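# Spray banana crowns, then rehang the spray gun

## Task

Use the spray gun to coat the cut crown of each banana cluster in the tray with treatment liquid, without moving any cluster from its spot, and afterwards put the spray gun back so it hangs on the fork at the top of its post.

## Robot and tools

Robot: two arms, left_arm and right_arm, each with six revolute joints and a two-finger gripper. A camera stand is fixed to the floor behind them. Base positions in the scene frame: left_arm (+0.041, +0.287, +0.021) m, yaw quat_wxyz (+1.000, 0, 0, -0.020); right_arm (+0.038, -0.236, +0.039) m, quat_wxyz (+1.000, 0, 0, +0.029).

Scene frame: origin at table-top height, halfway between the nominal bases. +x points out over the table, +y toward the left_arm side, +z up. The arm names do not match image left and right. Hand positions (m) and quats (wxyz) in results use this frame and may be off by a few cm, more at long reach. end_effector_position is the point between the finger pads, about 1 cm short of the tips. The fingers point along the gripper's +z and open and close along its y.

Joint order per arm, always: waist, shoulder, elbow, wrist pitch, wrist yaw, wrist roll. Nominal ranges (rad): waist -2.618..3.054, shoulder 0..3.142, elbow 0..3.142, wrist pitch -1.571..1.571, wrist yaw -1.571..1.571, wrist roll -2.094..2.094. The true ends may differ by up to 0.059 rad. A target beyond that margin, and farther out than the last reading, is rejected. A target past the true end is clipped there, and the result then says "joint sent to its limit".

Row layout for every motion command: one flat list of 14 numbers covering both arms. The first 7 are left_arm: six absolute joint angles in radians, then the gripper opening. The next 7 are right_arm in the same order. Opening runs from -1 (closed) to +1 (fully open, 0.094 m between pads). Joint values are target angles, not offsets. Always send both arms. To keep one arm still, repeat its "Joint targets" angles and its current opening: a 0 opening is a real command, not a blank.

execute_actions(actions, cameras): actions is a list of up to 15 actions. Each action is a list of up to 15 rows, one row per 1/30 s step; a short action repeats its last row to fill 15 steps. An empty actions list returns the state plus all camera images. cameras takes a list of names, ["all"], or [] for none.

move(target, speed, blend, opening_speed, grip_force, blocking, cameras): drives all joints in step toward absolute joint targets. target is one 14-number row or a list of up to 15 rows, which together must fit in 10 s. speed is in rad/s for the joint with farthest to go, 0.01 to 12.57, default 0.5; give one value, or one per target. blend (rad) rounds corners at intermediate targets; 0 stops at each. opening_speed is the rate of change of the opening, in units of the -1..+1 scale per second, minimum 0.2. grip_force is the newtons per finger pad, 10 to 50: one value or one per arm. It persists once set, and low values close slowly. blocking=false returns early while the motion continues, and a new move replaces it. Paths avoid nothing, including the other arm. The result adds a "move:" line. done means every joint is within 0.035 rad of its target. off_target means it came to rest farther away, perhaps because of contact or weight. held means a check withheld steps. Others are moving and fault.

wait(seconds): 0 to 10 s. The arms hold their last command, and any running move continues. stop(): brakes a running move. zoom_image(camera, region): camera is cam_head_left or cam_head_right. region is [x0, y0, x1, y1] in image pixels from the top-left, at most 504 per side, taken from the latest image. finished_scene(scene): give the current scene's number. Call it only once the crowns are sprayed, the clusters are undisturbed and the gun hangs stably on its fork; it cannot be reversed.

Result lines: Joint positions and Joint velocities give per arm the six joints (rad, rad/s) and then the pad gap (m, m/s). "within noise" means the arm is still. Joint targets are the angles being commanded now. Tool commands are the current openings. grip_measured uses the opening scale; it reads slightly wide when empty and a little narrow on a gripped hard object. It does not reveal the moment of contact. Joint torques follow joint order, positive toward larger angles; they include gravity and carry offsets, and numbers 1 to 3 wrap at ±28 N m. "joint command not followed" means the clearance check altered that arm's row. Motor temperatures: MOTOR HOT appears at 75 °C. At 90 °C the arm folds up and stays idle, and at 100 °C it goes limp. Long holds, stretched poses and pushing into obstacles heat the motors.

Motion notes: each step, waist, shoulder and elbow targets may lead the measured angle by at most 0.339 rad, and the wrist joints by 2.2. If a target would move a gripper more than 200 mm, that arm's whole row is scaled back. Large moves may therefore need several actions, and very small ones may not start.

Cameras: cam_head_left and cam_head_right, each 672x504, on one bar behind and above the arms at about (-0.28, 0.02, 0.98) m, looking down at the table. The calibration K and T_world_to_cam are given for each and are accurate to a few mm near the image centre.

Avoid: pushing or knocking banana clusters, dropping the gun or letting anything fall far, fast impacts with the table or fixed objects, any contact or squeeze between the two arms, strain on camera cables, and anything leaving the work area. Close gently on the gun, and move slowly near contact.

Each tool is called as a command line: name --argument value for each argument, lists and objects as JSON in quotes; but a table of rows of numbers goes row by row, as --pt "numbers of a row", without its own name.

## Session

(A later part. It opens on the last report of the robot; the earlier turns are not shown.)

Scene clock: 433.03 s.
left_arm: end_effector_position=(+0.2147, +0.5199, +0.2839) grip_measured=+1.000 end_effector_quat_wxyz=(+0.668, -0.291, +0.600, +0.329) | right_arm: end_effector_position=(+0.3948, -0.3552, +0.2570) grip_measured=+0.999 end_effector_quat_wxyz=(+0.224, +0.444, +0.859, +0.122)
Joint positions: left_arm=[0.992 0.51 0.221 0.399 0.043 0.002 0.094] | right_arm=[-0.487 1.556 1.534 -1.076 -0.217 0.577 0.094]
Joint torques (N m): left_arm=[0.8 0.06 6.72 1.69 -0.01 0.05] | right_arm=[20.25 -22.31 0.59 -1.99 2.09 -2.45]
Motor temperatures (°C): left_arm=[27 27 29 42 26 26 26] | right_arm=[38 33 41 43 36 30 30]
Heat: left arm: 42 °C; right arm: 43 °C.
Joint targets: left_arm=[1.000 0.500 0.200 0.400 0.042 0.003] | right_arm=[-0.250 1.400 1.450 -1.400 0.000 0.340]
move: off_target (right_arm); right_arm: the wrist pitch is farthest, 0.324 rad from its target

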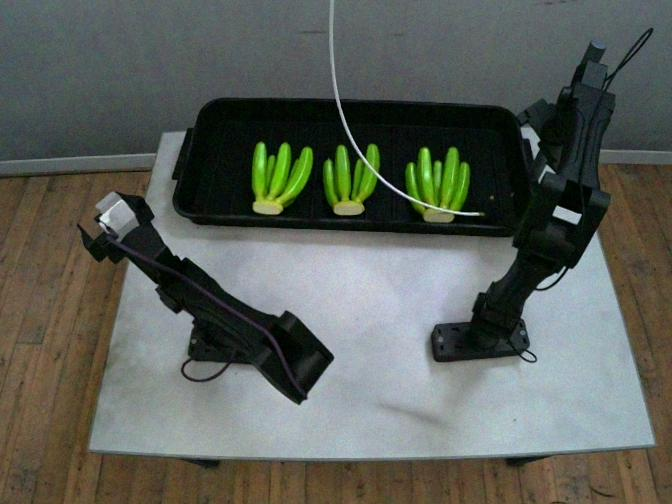

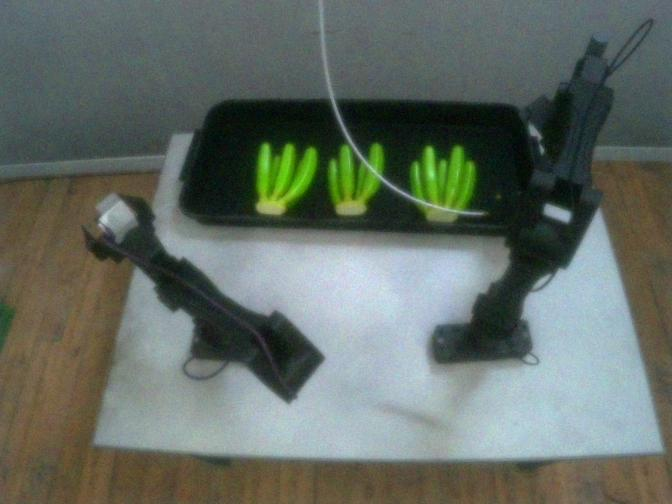

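move --target '[1.0,0.5,0.2,0.4,0.042,0.003,1,-0.75,1.556,1.534,-1.076,-0.217,0.577,1]' --speed 0.3 --cameras '["all"]'

zoom_image --camera "cam_head_left" --region '[480, 10, 660, 260]'

Scene clock: 446.47 s.
left_arm: end_effector_position=(+0.2147, +0.5199, +0.2839) grip_measured=+1.000 end_effector_quat_wxyz=(+0.668, -0.291, +0.600, +0.329) | right_arm: end_effector_position=(+0.3546, -0.4485, +0.2611) grip_measured=+0.999 end_effector_quat_wxyz=(+0.248, +0.556, +0.788, +0.093)
Joint positions: left_arm=[0.992 0.51 0.221 0.399 0.043 0.002 0.094] | right_arm=[-0.755 1.56 1.543 -1.061 -0.22 0.587 0.094]
Joint torques (N m): left_arm=[0.76 -0.01 6.75 1.68 -0.01 0.07] | right_arm=[0.32 -7.73 6.19 0.78 -0.12 -0.07]
Motor temperatures (°C): left_arm=[27 27 29 42 26 26 26] | right_arm=[44 48 38 44 37 31 30]
Heat: left arm: 42 °C; right arm: 48 °C.
Joint targets: left_arm=[1.000 0.500 0.200 0.400 0.042 0.003] | right_arm=[-0.750 1.556 1.534 -1.076 -0.217 0.577]
move: done

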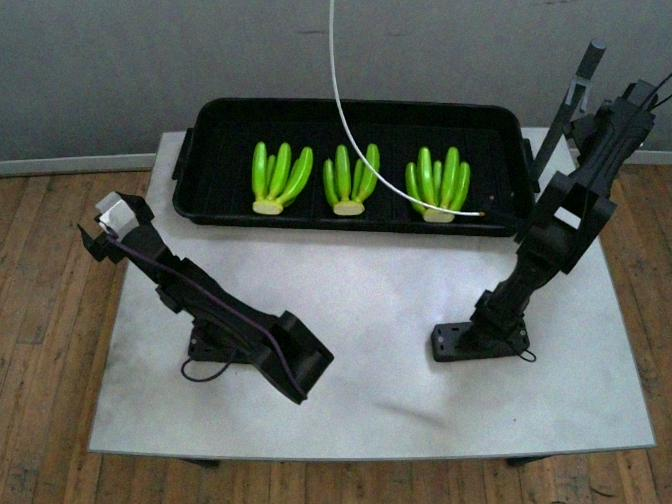

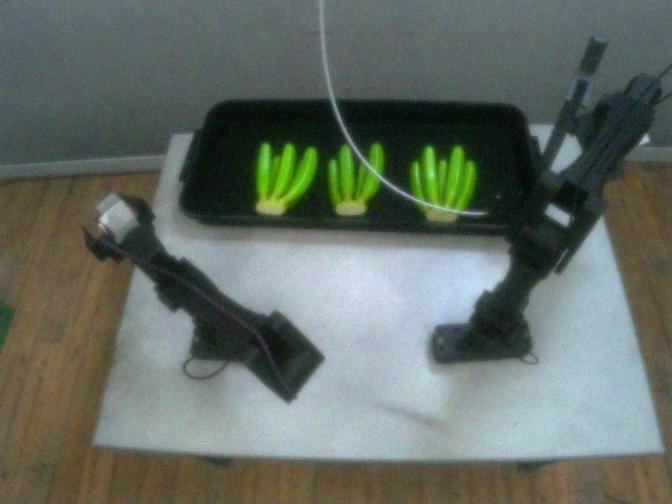

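Scaled by 2.016 from the camera's 672x504 image, which has a finer 960x720 frame.

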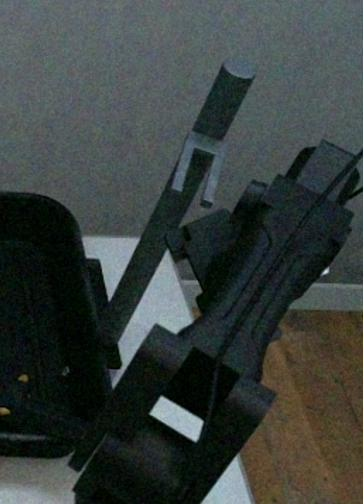

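move --pt "1.0 0.5 0.2 0.4 0.042 0.003 1 -0.9 0.9 0.9 -0.5 0.0 0.34 1" --pt "1.0 0.5 0.2 0.4 0.042 0.003 1 -0.9 0.5 0.4 0.0 0.0 0.34 1" --pt "1.0 0.5 0.2 0.4 0.042 0.003 1 -0.15 0.5 0.4 0.0 0.0 0.34 1" --pt "1.0 0.5 0.2 0.4 0.042 0.003 1 -0.15 1.2 1.2 -1.2 0.0 0.34 1" --speed 0.7 --blend '[0.1,0,0,0]' --cameras '["all"]'

zoom_image --camera "cam_head_left" --region '[440, 100, 580, 240]'

Scene clock: 461.97 s.
left_arm: end_effector_position=(+0.2147, +0.5199, +0.2839) grip_measured=+1.000 end_effector_quat_wxyz=(+0.668, -0.291, +0.600, +0.329) | right_arm: end_effector_position=(+0.2948, -0.2594, +0.2245) grip_measured=+0.999 end_effector_quat_wxyz=(+0.180, +0.219, +0.959, +0.025)
Joint positions: left_arm=[0.992 0.51 0.221 0.399 0.043 0.002 0.094] | right_arm=[-0.158 1.193 1.174 -1.186 -0.005 0.35 0.094]
Joint torques (N m): left_arm=[0.83 -0.01 6.72 1.68 -0.01 0.04] | right_arm=[0.51 -3.17 8.88 0.69 0.02 -0.1]
Motor temperatures (°C): left_arm=[27 27 29 42 26 26 26] | right_arm=[34 39 39 43 33 28 30]
Heat: left arm: 42 °C; right arm: 43 °C.
Joint targets: left_arm=[1.000 0.500 0.200 0.400 0.042 0.003] | right_arm=[-0.150 1.200 1.200 -1.200 0.000 0.340]
move: done

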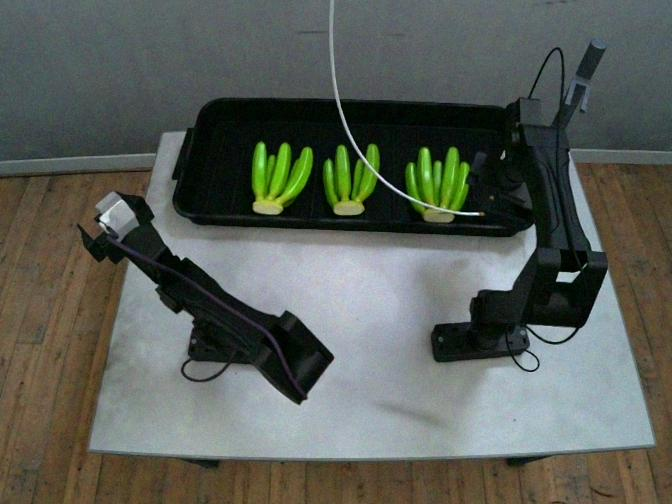

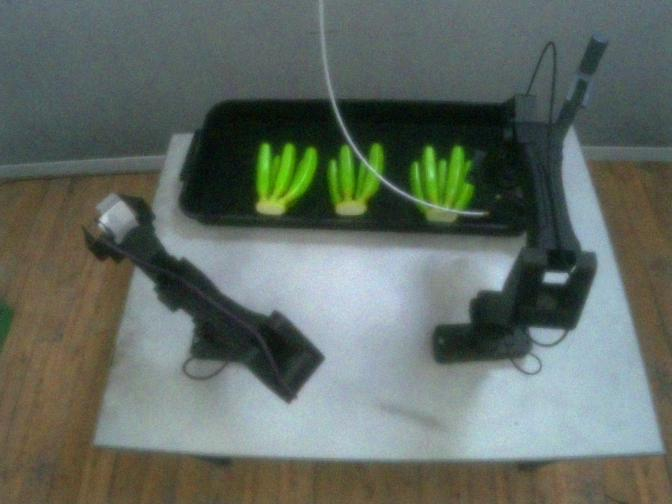

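Scaled by 3.600 from the camera's 672x504 image, which has a finer 960x720 frame.

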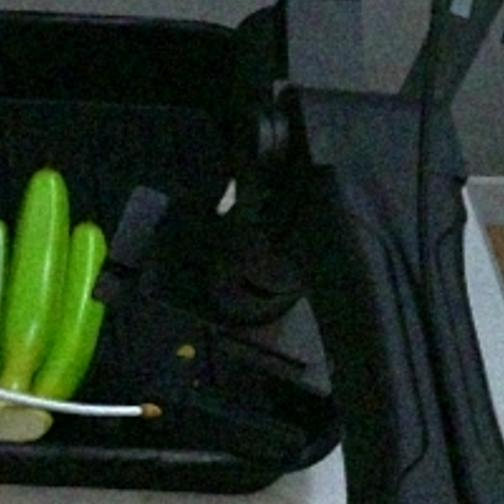

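zoom_image --camera "cam_head_left" --region '[465, 160, 545, 240]'

zoom_image --camera "cam_head_right" --region '[465, 160, 545, 240]'

Scaled by 6.300 from the camera's 672x504 image, which has a finer 960x720 frame.

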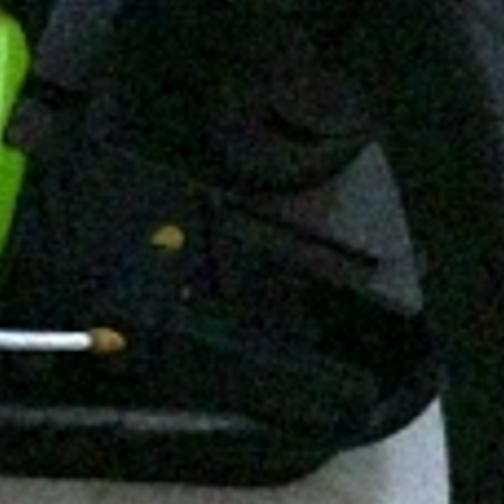

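Scaled by 6.300 from the camera's 672x504 image, which has a finer 960x720 frame.

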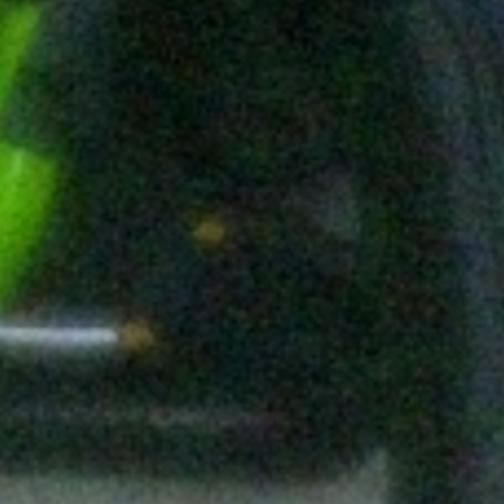

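move --pt "1.0 0.5 0.2 0.4 0.042 0.003 1 -0.2 1.3 1.4 -1.47 0.0 -1.0 0.5" --pt "1.0 0.5 0.2 0.4 0.042 0.003 1 -0.40 1.872 1.52 -1.22 0.0 -1.71 0.5" --speed 0.6 --cameras '["all"]'

zoom_image --camera "cam_head_left" --region '[460, 130, 560, 250]'

Scene clock: 500.90 s.
left_arm: end_effector_position=(+0.2147, +0.5199, +0.2839) grip_measured=+1.000 end_effector_quat_wxyz=(+0.668, -0.291, +0.600, +0.329) | right_arm: end_effector_position=(+0.3626, -0.3326, +0.1637) grip_measured=+0.502 end_effector_quat_wxyz=(+0.023, -0.647, +0.762, -0.039)
Joint positions: left_arm=[0.992 0.51 0.221 0.399 0.043 0.002 0.094] | right_arm=[-0.349 1.74 1.48 -1.22 0.004 -1.699 0.071]
Joint torques (N m): left_arm=[0.75 0.08 6.67 1.68 -0.02 0.03] | right_arm=[-4.36 2.99 9.78 0.31 -0.03 -0.04]
Motor temperatures (°C): left_arm=[27 27 29 42 26 26 26] | right_arm=[30 31 40 38 31 26 30]
Heat: left arm: 42 °C; right arm: 40 °C.
Joint targets: left_arm=[1.000 0.500 0.200 0.400 0.042 0.003] | right_arm=[-0.400 1.872 1.520 -1.220 0.000 -1.710]
move: off_target (right_arm); right_arm: the shoulder is farthest, 0.132 rad from its target

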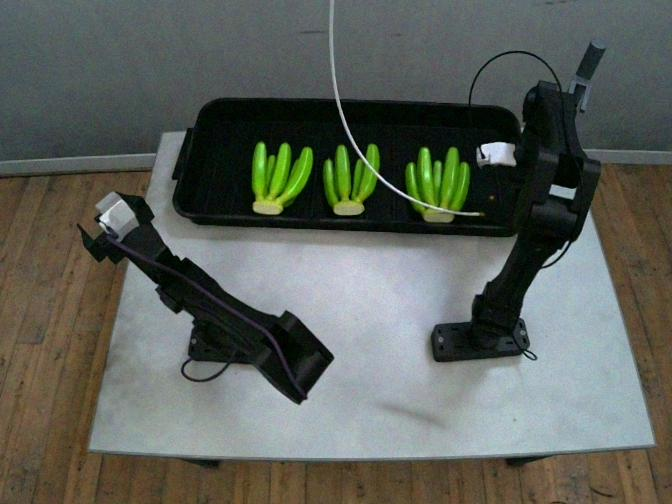

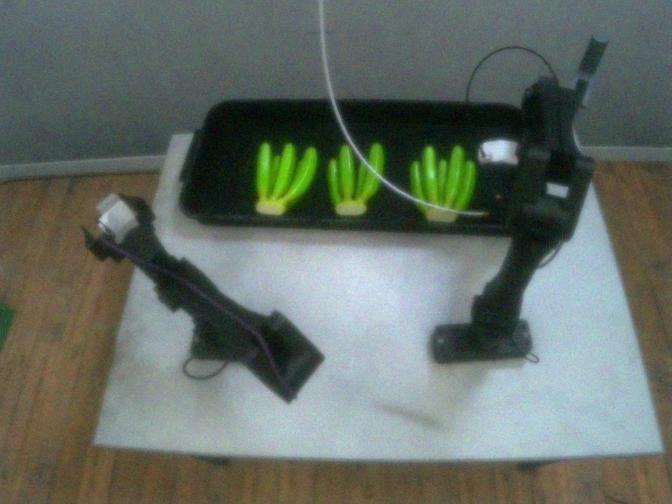

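Scaled by 4.200 from the camera's 672x504 image, which has a finer 960x720 frame.

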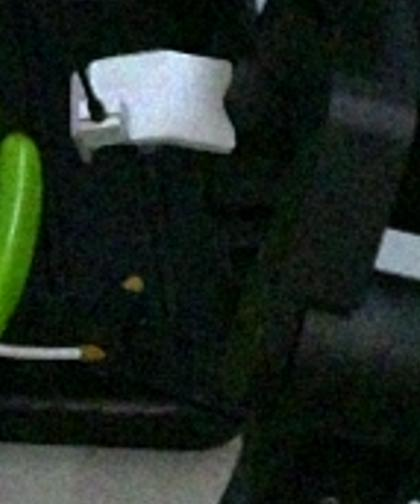

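move --pt "1.0 0.5 0.2 0.4 0.042 0.003 1 -0.28 1.6 1.48 -1.22 0.0 -1.71 1" --pt "1.0 0.5 0.2 0.4 0.042 0.003 1 -0.15 1.2 1.1 -0.8 0.1 -0.5 1" --pt "1.0 0.5 0.2 0.4 0.042 0.003 1 -0.175 1.4745 0.92 -0.387 0.238 0.19 1" --speed 0.6 --cameras '["all"]'

zoom_image --camera "cam_head_left" --region '[440, 130, 560, 250]'

zoom_image --camera "cam_head_right" --region '[440, 130, 560, 250]'

Scene clock: 549.93 s.
left_arm: end_effector_position=(+0.2147, +0.5199, +0.2839) grip_measured=+1.000 end_effector_quat_wxyz=(+0.668, -0.291, +0.600, +0.329) | right_arm: end_effector_position=(+0.4146, -0.3160, +0.1542) grip_measured=+0.998 end_effector_quat_wxyz=(+0.323, +0.170, +0.926, -0.095)
Joint positions: left_arm=[0.992 0.51 0.221 0.399 0.043 0.002 0.094] | right_arm=[-0.166 1.463 0.938 -0.391 0.226 0.179 0.094]
Joint torques (N m): left_arm=[0.79 0.02 6.69 1.68 -0.02 0.04] | right_arm=[-0.73 -5.72 5.71 1.21 0.2 0.09]
Motor temperatures (°C): left_arm=[27 27 29 42 26 26 26] | right_arm=[30 29 45 36 30 25 30]
Heat: left arm: 42 °C; right arm: 45 °C.
Joint targets: left_arm=[1.000 0.500 0.200 0.400 0.042 0.003] | right_arm=[-0.175 1.474 0.920 -0.387 0.238 0.190]
move: done

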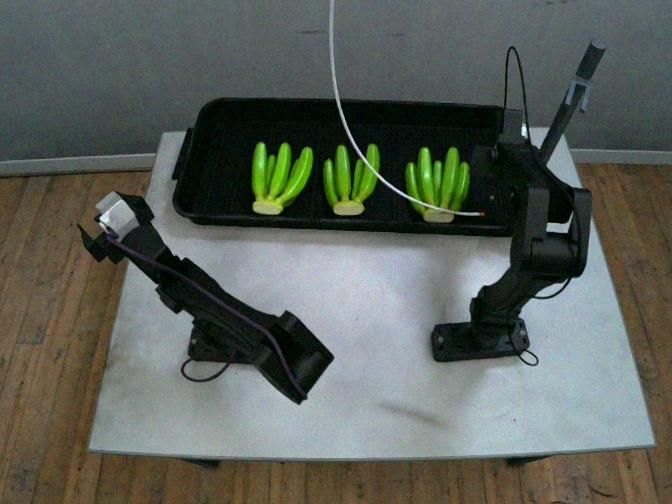

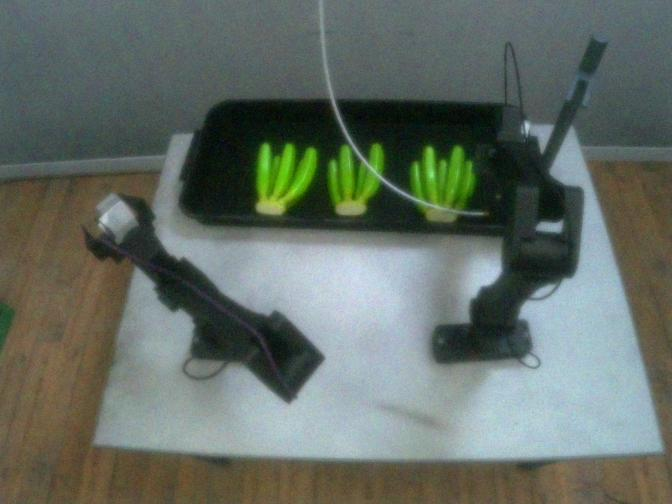

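Scaled by 4.200 from the camera's 672x504 image, which has a finer 960x720 frame.

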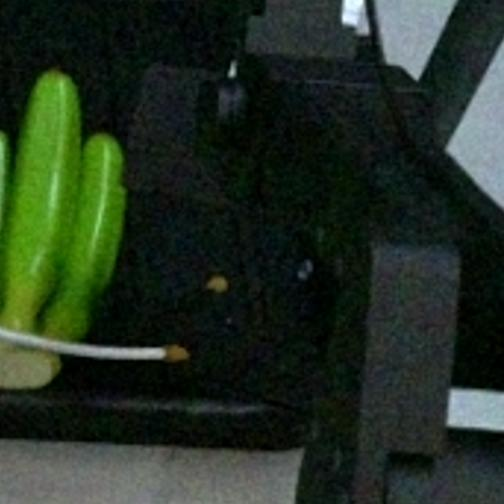

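Scaled by 4.200 from the camera's 672x504 image, which has a finer 960x720 frame.

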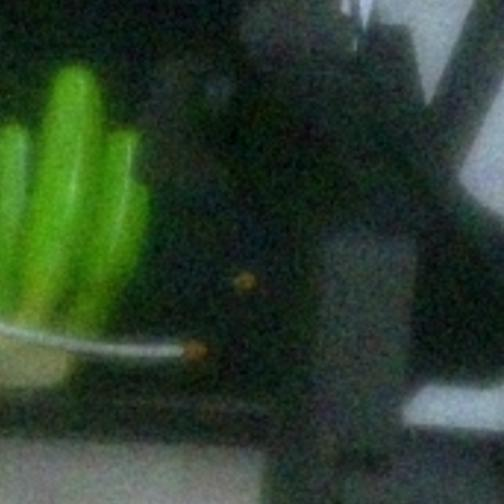

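zoom_image --camera "cam_head_left" --region '[470, 175, 530, 235]'

move --target '[1.0,0.5,0.2,0.4,0.042,0.003,1,0.3,0.9,0.92,-0.387,0.238,0.19,1]' --speed 0.6 --cameras '["all"]'

zoom_image --camera "cam_head_left" --region '[470, 175, 530, 235]'

Scaled by 8.400 from the camera's 672x504 image, which has a finer 960x720 frame.

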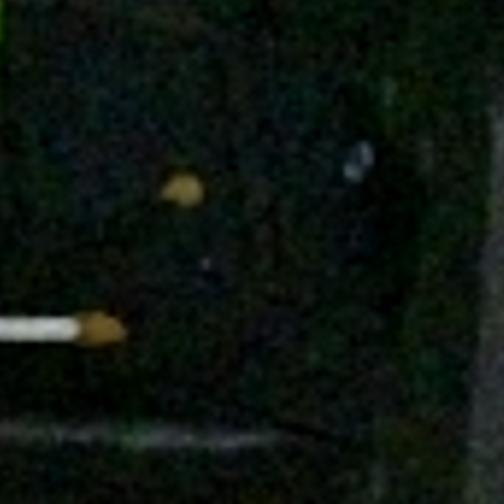

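Scene clock: 556.67 s.
left_arm: end_effector_position=(+0.2147, +0.5199, +0.2839) grip_measured=+1.000 end_effector_quat_wxyz=(+0.668, -0.291, +0.600, +0.329) | right_arm: end_effector_position=(+0.3620, -0.1597, +0.3506) grip_measured=+0.998 end_effector_quat_wxyz=(+0.577, -0.003, +0.815, +0.060)
Joint positions: left_arm=[0.992 0.51 0.221 0.399 0.043 0.002 0.094] | right_arm=[0.293 0.901 0.935 -0.377 0.23 0.18 0.094]
Joint torques (N m): left_arm=[0.8 0.03 6.75 1.67 -0.03 0.05] | right_arm=[0.57 -2.04 6.42 1.51 0.07 0.11]
Heat: left arm: 42 °C; right arm: 43 °C.
Joint targets: left_arm=[1.000 0.500 0.200 0.400 0.042 0.003] | right_arm=[0.300 0.900 0.920 -0.387 0.238 0.190]
move: done

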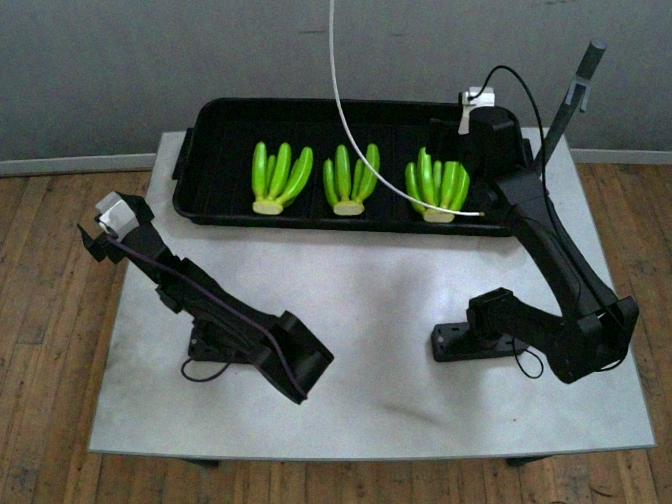

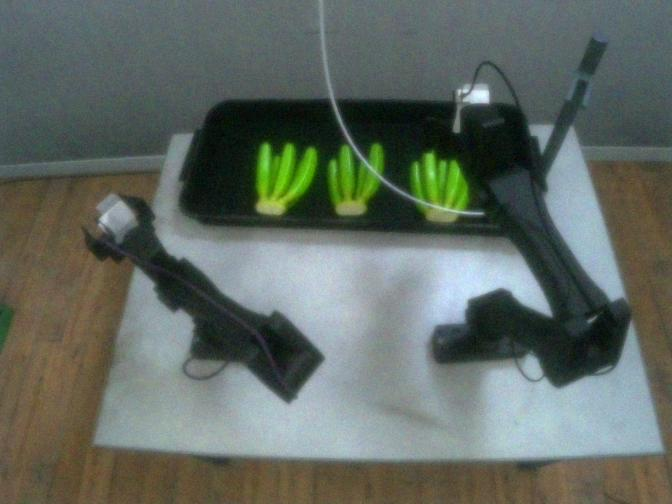

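Scaled by 8.400 from the camera's 672x504 image, which has a finer 960x720 frame.

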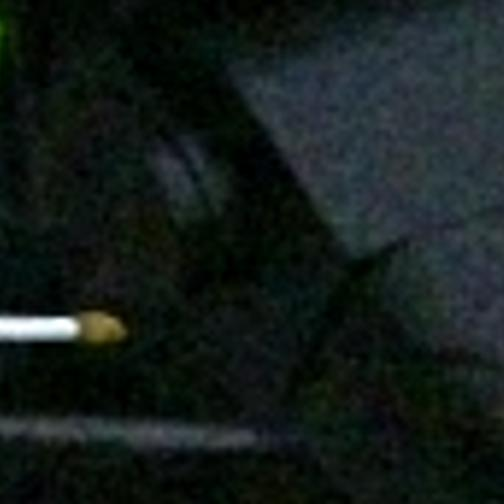

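move --pt "1.0 0.5 0.2 0.4 0.042 0.003 1 -0.175 1.4745 0.92 -0.387 0.238 0.19 1" --pt "1.0 0.5 0.2 0.4 0.042 0.003 1 -0.175 1.708 0.675 0.073 0.238 0.19 1" --speed '[0.6,0.15]' --cameras '["all"]'

zoom_image --camera "cam_head_left" --region '[440, 150, 540, 250]'

Scene clock: 570.03 s.
left_arm: end_effector_position=(+0.2147, +0.5199, +0.2839) grip_measured=+1.000 end_effector_quat_wxyz=(+0.668, -0.291, +0.600, +0.329) | right_arm: end_effector_position=(+0.4156, -0.3199, +0.0536) grip_measured=+0.998 end_effector_quat_wxyz=(+0.324, +0.176, +0.924, -0.099)
Joint positions: left_arm=[0.992 0.51 0.221 0.399 0.043 0.002 0.094] | right_arm=[-0.173 1.687 0.696 0.077 0.233 0.183 0.094]
Joint torques (N m): left_arm=[0.79 0.05 6.74 1.68 -0.02 0.04] | right_arm=[-0.34 -5.79 4.16 1.13 0.14 0.08]
Heat: left arm: 42 °C; right arm: 42 °C.
Joint targets: left_arm=[1.000 0.500 0.200 0.400 0.042 0.003] | right_arm=[-0.175 1.708 0.675 0.073 0.238 0.190]
move: done

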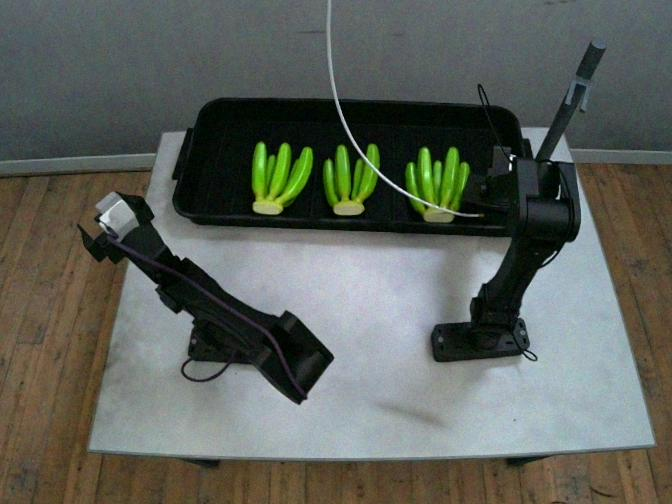

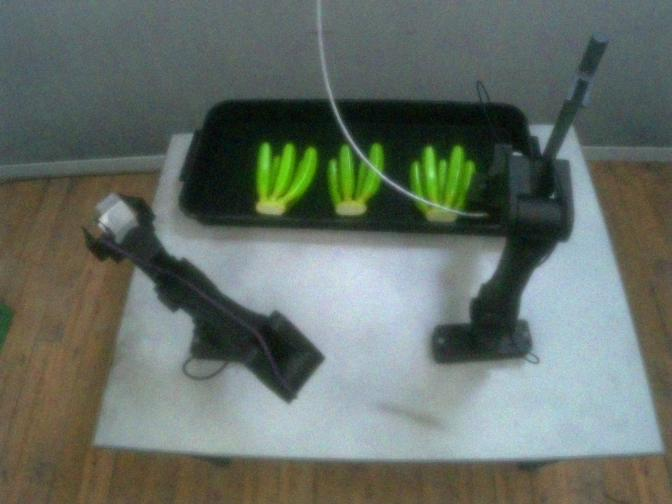

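Scaled by 5.040 from the camera's 672x504 image, which has a finer 960x720 frame.

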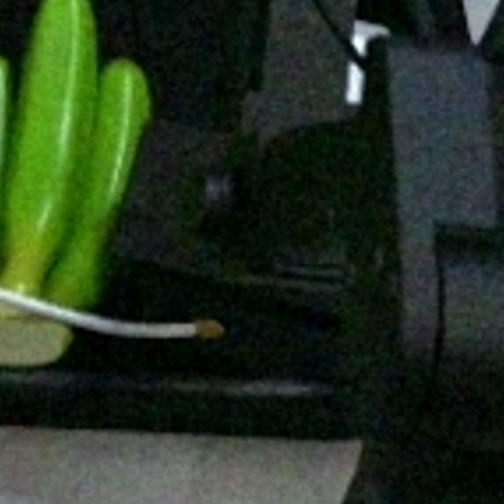

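move --target '[1.0,0.5,0.2,0.4,0.042,0.003,1,-0.175,1.708,0.675,0.073,0.238,0.19,-0.9]' --opening_speed 0.7 --cameras '["all"]'

zoom_image --camera "cam_head_left" --region '[440, 150, 540, 250]'

Scene clock: 578.73 s.
left_arm: end_effector_position=(+0.2147, +0.5199, +0.2839) grip_measured=+1.000 end_effector_quat_wxyz=(+0.668, -0.291, +0.600, +0.329) | right_arm: end_effector_position=(+0.4163, -0.3200, +0.0541) grip_measured=-0.898 end_effector_quat_wxyz=(+0.326, +0.177, +0.924, -0.099)
Joint positions: left_arm=[0.992 0.51 0.221 0.399 0.043 0.002 0.094] | right_arm=[-0.173 1.687 0.696 0.081 0.233 0.183 0.005]
Joint torques (N m): left_arm=[0.83 -0.02 6.79 1.69 -0.01 0.04] | right_arm=[-0.08 -5.53 4.11 1.11 0.17 0.08]
Motor temperatures (°C): left_arm=[27 27 29 42 26 26 26] | right_arm=[30 29 40 38 30 25 29]
Heat: left arm: 42 °C; right arm: 40 °C.
Joint targets: left_arm=[1.000 0.500 0.200 0.400 0.042 0.003] | right_arm=[-0.175 1.708 0.675 0.073 0.238 0.190]
move: done

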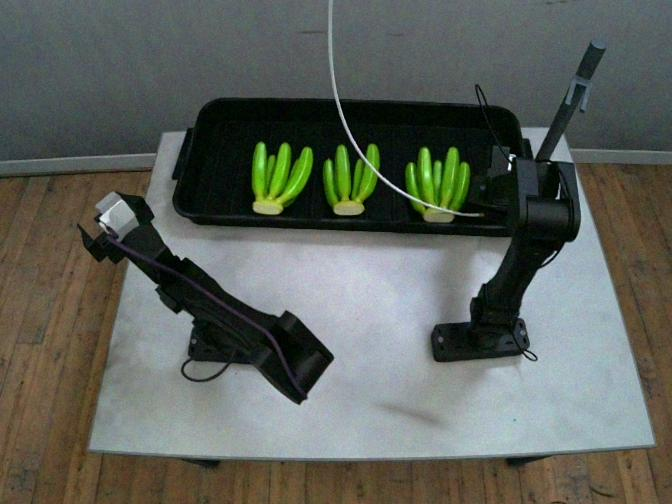

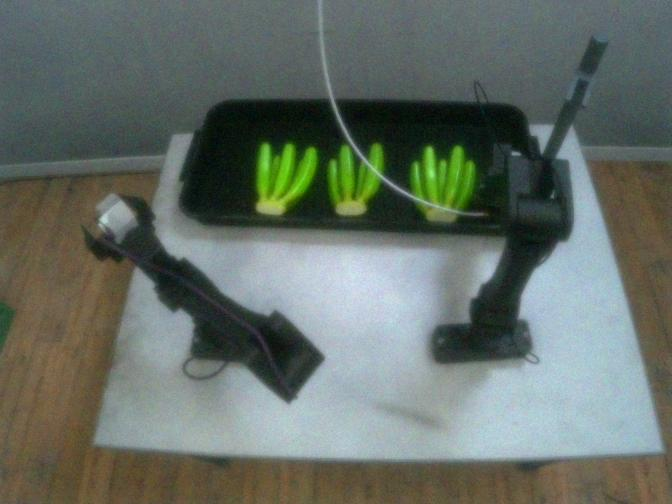

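Scaled by 5.040 from the camera's 672x504 image, which has a finer 960x720 frame.

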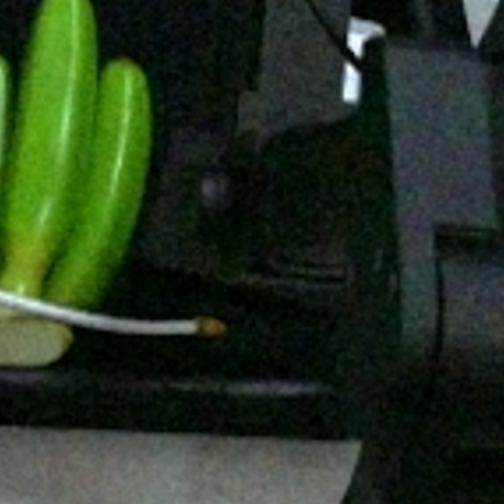

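move --pt "1.0 0.5 0.2 0.4 0.042 0.003 1 -0.175 1.69 0.69 0.073 0.238 0.19 1" --pt "1.0 0.5 0.2 0.4 0.042 0.003 1 -0.175 1.8 0.62 0.189 0.238 0.19 1" --speed 0.1 --opening_speed 2

move --target '[1.0,0.5,0.2,0.4,0.042,0.003,1,-0.175,1.8,0.62,0.189,0.238,0.19,-0.9]' --opening_speed 0.7 --cameras '["all"]'

zoom_image --camera "cam_head_left" --region '[440, 150, 540, 250]'

Scene clock: 595.23 s.
left_arm: end_effector_position=(+0.2147, +0.5199, +0.2839) grip_measured=+1.000 end_effector_quat_wxyz=(+0.668, -0.291, +0.600, +0.329) | right_arm: end_effector_position=(+0.4323, -0.3257, +0.0480) grip_measured=+0.998 end_effector_quat_wxyz=(+0.369, +0.179, +0.906, -0.107)
Joint positions: left_arm=[0.992 0.51 0.221 0.399 0.043 0.002 0.094] | right_arm=[-0.173 1.76 0.662 0.281 0.254 0.174 0.094]
Joint torques (N m): left_arm=[0.8 0.02 6.69 1.69 0.01 0.05] | right_arm=[-0.23 -4.53 2.11 0.51 -0.09 0.2]
Heat: left arm: 42 °C; right arm: 39 °C.
Joint targets: left_arm=[1.000 0.500 0.200 0.400 0.042 0.003] | right_arm=[-0.175 1.800 0.620 0.189 0.238 0.190]
move: off_target (right_arm); right_arm: the wrist pitch is farthest, 0.092 rad from its target

Scene clock: 598.17 s.
left_arm: end_effector_position=(+0.2147, +0.5199, +0.2839) grip_measured=+1.000 end_effector_quat_wxyz=(+0.668, -0.291, +0.600, +0.329) | right_arm: end_effector_position=(+0.4309, -0.3236, +0.0443) grip_measured=-0.898 end_effector_quat_wxyz=(+0.365, +0.182, +0.907, -0.100)
Joint positions: left_arm=[0.992 0.51 0.221 0.399 0.043 0.002 0.094] | right_arm=[-0.173 1.766 0.658 0.283 0.243 0.186 0.005]
Joint torques (N m): left_arm=[0.73 0.03 6.68 1.67 -0.01 0.04] | right_arm=[-0.21 -5.09 2.54 0.5 0.04 0.06]
Heat: left arm: 42 °C; right arm: 39 °C.
Joint targets: left_arm=[1.000 0.500 0.200 0.400 0.042 0.003] | right_arm=[-0.175 1.800 0.620 0.189 0.238 0.190]
move: off_target (right_arm); right_arm: the wrist pitch is farthest, 0.094 rad from its target

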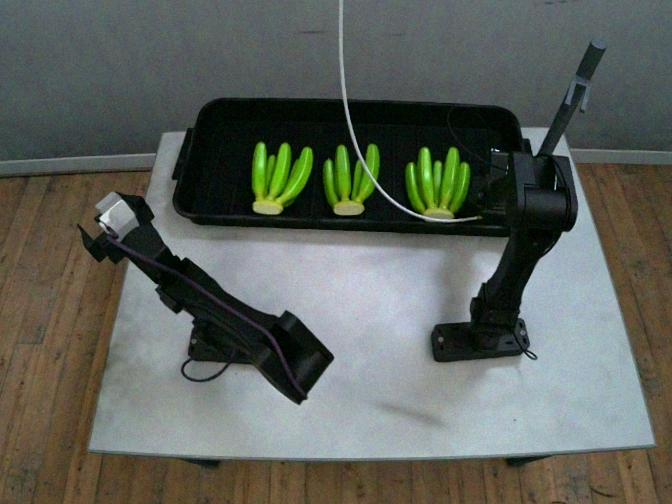

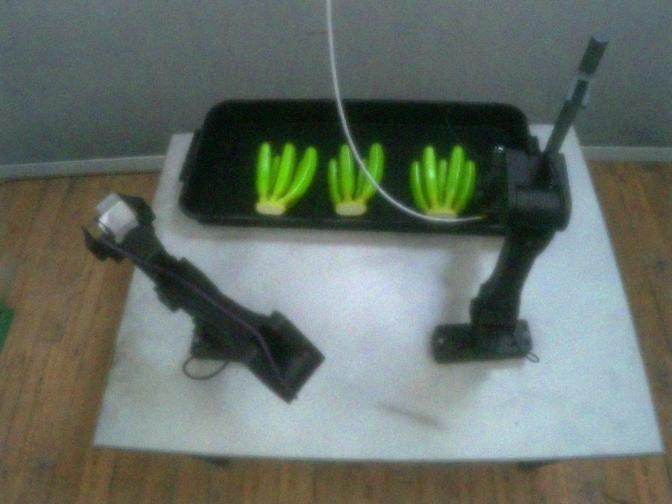

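Scaled by 5.040 from the camera's 672x504 image, which has a finer 960x720 frame.

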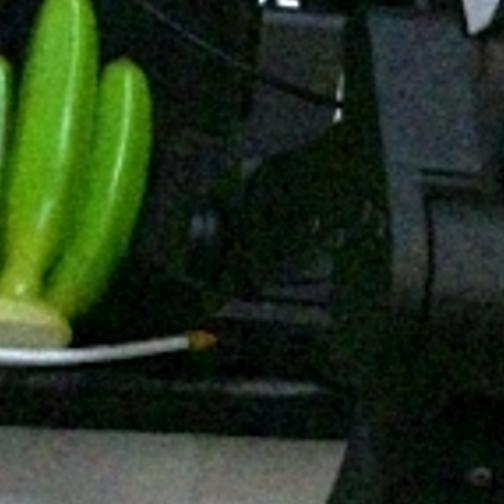

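move --pt "1.0 0.5 0.2 0.4 0.042 0.003 1 -0.175 1.4745 0.92 -0.387 0.238 0.19 -0.8" --pt "1.0 0.5 0.2 0.4 0.042 0.003 1 -0.274 1.651 1.1375 -0.787 0.0 0.3 1" --speed 0.4 --cameras '["all"]'

zoom_image --camera "cam_head_left" --region '[440, 150, 540, 250]'

Scene clock: 616.87 s.
left_arm: end_effector_position=(+0.2147, +0.5199, +0.2839) grip_measured=+1.000 end_effector_quat_wxyz=(+0.668, -0.291, +0.600, +0.329) | right_arm: end_effector_position=(+0.3767, -0.3075, +0.1104) grip_measured=+0.998 end_effector_quat_wxyz=(+0.137, +0.245, +0.960, +0.002)
Joint positions: left_arm=[0.992 0.51 0.221 0.399 0.043 0.002 0.094] | right_arm=[-0.267 1.633 1.112 -0.776 0.006 0.291 0.094]
Joint torques (N m): left_arm=[0.77 0.05 6.71 1.69 -0.04 0.04] | right_arm=[-0.76 -6.28 8.5 0.55 -0.1 0.11]
Heat: left arm: 42 °C; right arm: 39 °C.
Joint targets: left_arm=[1.000 0.500 0.200 0.400 0.042 0.003] | right_arm=[-0.274 1.651 1.138 -0.787 0.000 0.300]
move: done

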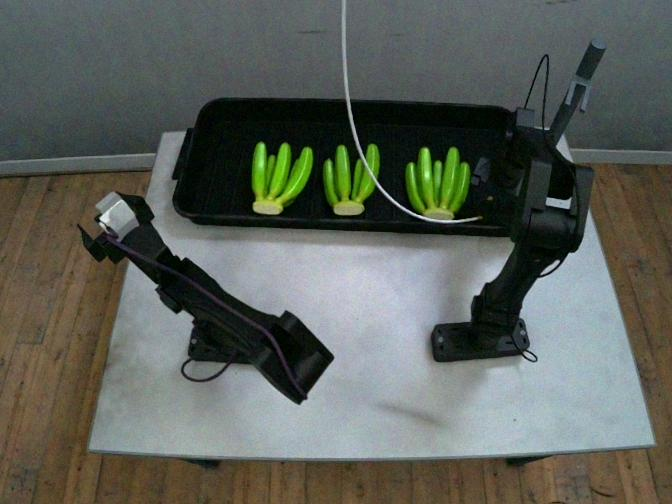

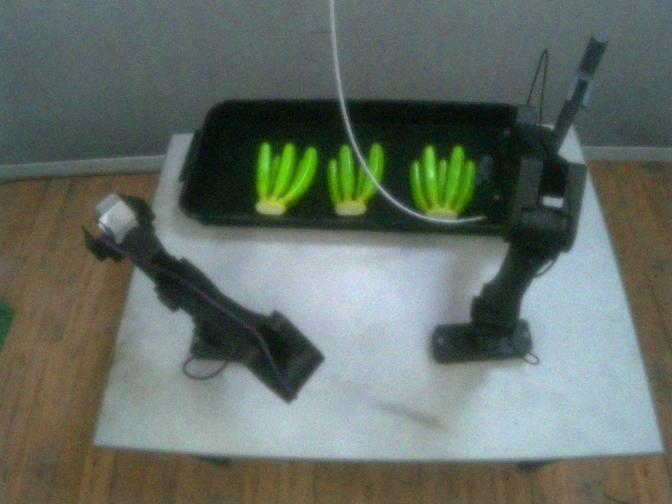

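Scaled by 5.040 from the camera's 672x504 image, which has a finer 960x720 frame.

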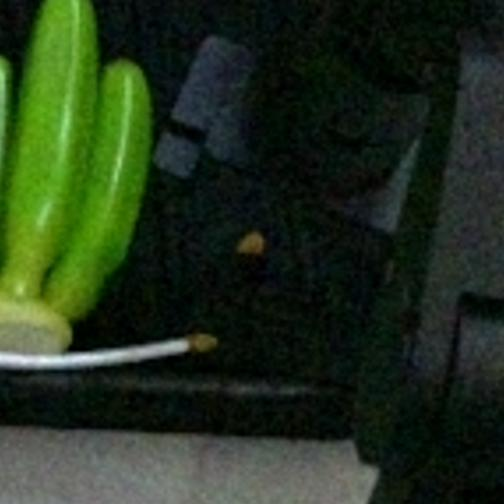

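move --target '[1.0,0.5,0.2,0.4,0.042,0.003,1,-0.274,1.775,0.955,-0.463,0.0,0.3,1]' --speed 0.12

move --target '[1.0,0.5,0.2,0.4,0.042,0.003,1,-0.274,1.775,0.955,-0.463,0.0,0.3,-0.9]' --opening_speed 0.7 --cameras '["all"]'

zoom_image --camera "cam_head_left" --region '[440, 150, 540, 250]'

Scene clock: 627.67 s.
left_arm: end_effector_position=(+0.2147, +0.5199, +0.2839) grip_measured=+1.000 end_effector_quat_wxyz=(+0.668, -0.291, +0.600, +0.329) | right_arm: end_effector_position=(+0.4019, -0.3129, +0.0562) grip_measured=+0.998 end_effector_quat_wxyz=(+0.178, +0.244, +0.953, +0.004)
Joint positions: left_arm=[0.992 0.51 0.221 0.399 0.043 0.002 0.094] | right_arm=[-0.267 1.749 0.981 -0.446 0.006 0.291 0.094]
Joint torques (N m): left_arm=[0.77 0.08 6.76 1.68 -0.02 0.06] | right_arm=[-0.64 -6.3 4.1 0.59 -0.07 0.1]
Heat: left arm: 42 °C; right arm: 39 °C.
Joint targets: left_arm=[1.000 0.500 0.200 0.400 0.042 0.003] | right_arm=[-0.274 1.775 0.955 -0.463 0.000 0.300]
move: done

Scene clock: 630.60 s.
left_arm: end_effector_position=(+0.2147, +0.5199, +0.2839) grip_measured=+1.000 end_effector_quat_wxyz=(+0.668, -0.291, +0.600, +0.329) | right_arm: end_effector_position=(+0.4035, -0.3146, +0.0558) grip_measured=-0.898 end_effector_quat_wxyz=(+0.182, +0.246, +0.952, +0.004)
Joint positions: left_arm=[0.992 0.51 0.221 0.399 0.043 0.002 0.094] | right_arm=[-0.27 1.751 0.978 -0.432 0.007 0.292 0.005]
Joint torques (N m): left_arm=[0.69 0.09 6.74 1.68 0 0.04] | right_arm=[-0.32 -6.31 4.27 0.49 -0.11 0.11]
Heat: left arm: 42 °C; right arm: 39 °C.
Joint targets: left_arm=[1.000 0.500 0.200 0.400 0.042 0.003] | right_arm=[-0.274 1.775 0.955 -0.463 0.000 0.300]
move: done

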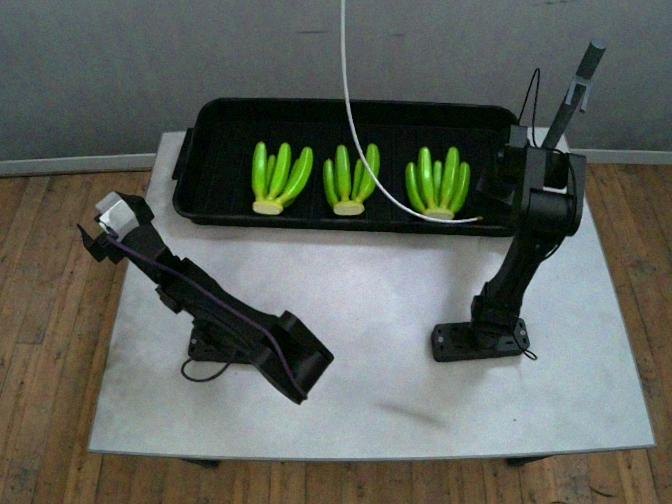

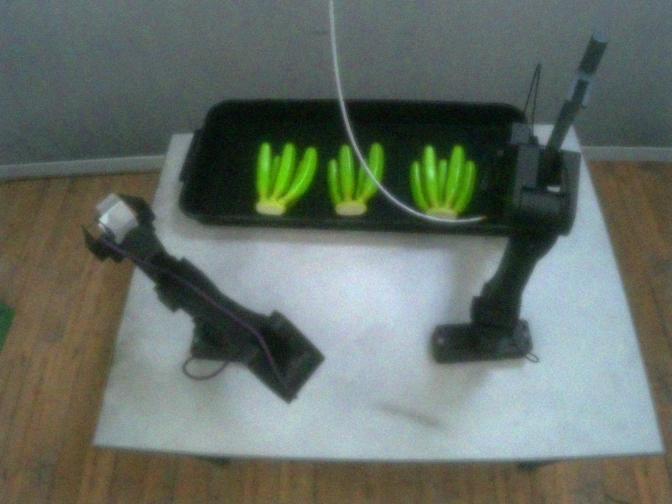

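Scaled by 5.040 from the camera's 672x504 image, which has a finer 960x720 frame.

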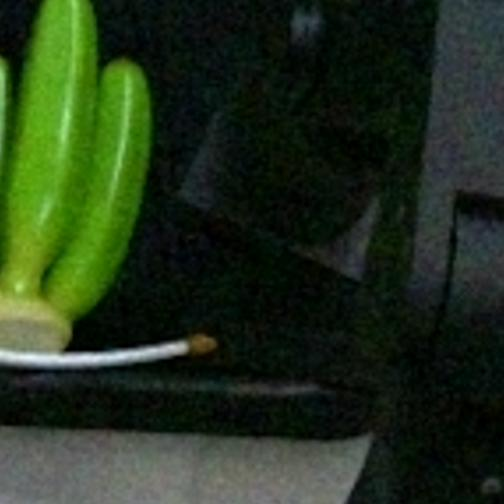

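move --pt "1.0 0.5 0.2 0.4 0.042 0.003 1 -0.274 1.775 0.955 -0.463 0.0 0.3 1" --pt "1.0 0.5 0.2 0.4 0.042 0.003 1 -0.278 1.8635 0.9125 -0.365 0.0 0.3 1" --speed 0.1 --opening_speed 3

move --target '[1.0,0.5,0.2,0.4,0.042,0.003,1,-0.278,1.8635,0.9125,-0.365,0.0,0.3,-0.9]' --opening_speed 0.8 --cameras '["all"]'

zoom_image --camera "cam_head_left" --region '[440, 150, 540, 250]'

Scene clock: 654.83 s.
left_arm: end_effector_position=(+0.2147, +0.5199, +0.2839) grip_measured=+1.000 end_effector_quat_wxyz=(+0.668, -0.291, +0.600, +0.329) | right_arm: end_effector_position=(+0.4196, -0.3221, +0.0376) grip_measured=+0.998 end_effector_quat_wxyz=(+0.207, +0.240, +0.948, -0.006)
Joint positions: left_arm=[0.992 0.51 0.221 0.399 0.043 0.002 0.094] | right_arm=[-0.271 1.821 0.958 -0.291 0.026 0.277 0.094]
Joint torques (N m): left_arm=[0.72 -0.08 6.76 1.67 -0.01 0.05] | right_arm=[-0.55 -5.33 2.41 0.17 -0.32 0.23]
Heat: left arm: 42 °C; right arm: 38 °C.
Joint targets: left_arm=[1.000 0.500 0.200 0.400 0.042 0.003] | right_arm=[-0.278 1.863 0.913 -0.365 0.000 0.300]
move: off_target (right_arm); right_arm: the wrist pitch is farthest, 0.074 rad from its target

Scene clock: 657.43 s.
left_arm: end_effector_position=(+0.2147, +0.5199, +0.2839) grip_measured=+1.000 end_effector_quat_wxyz=(+0.668, -0.291, +0.600, +0.329) | right_arm: end_effector_position=(+0.4140, -0.3220, +0.0286) grip_measured=-0.897 end_effector_quat_wxyz=(+0.199, +0.258, +0.946, -0.001)
Joint positions: left_arm=[0.992 0.51 0.221 0.399 0.043 0.002 0.094] | right_arm=[-0.277 1.834 0.939 -0.277 0.02 0.309 0.005]
Joint torques (N m): left_arm=[0.73 0.03 6.76 1.68 -0.02 0.05] | right_arm=[-0.1 -6.63 3.82 0.02 -0.24 -0.09]
Heat: left arm: 42 °C; right arm: 38 °C.
Joint targets: left_arm=[1.000 0.500 0.200 0.400 0.042 0.003] | right_arm=[-0.278 1.864 0.913 -0.365 0.000 0.300]
move: off_target (right_arm); right_arm: the wrist pitch is farthest, 0.088 rad from its target

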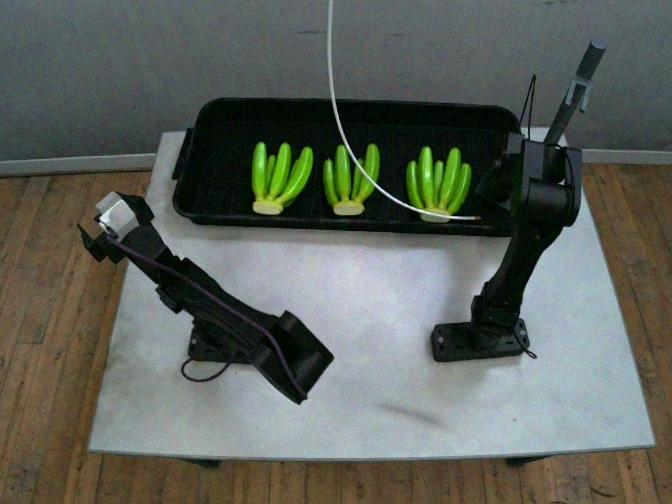

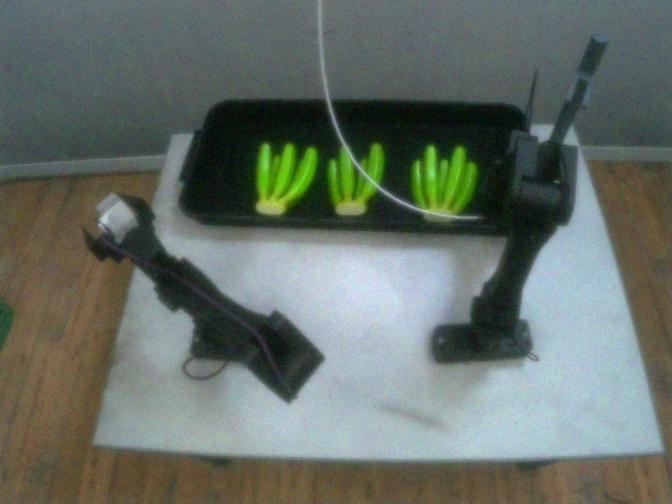

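Scaled by 5.040 from the camera's 672x504 image, which has a finer 960x720 frame.

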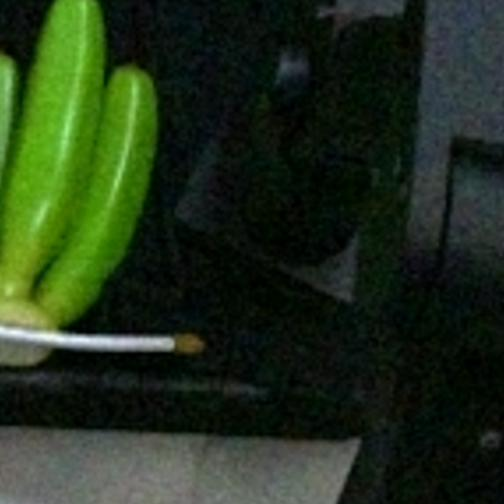

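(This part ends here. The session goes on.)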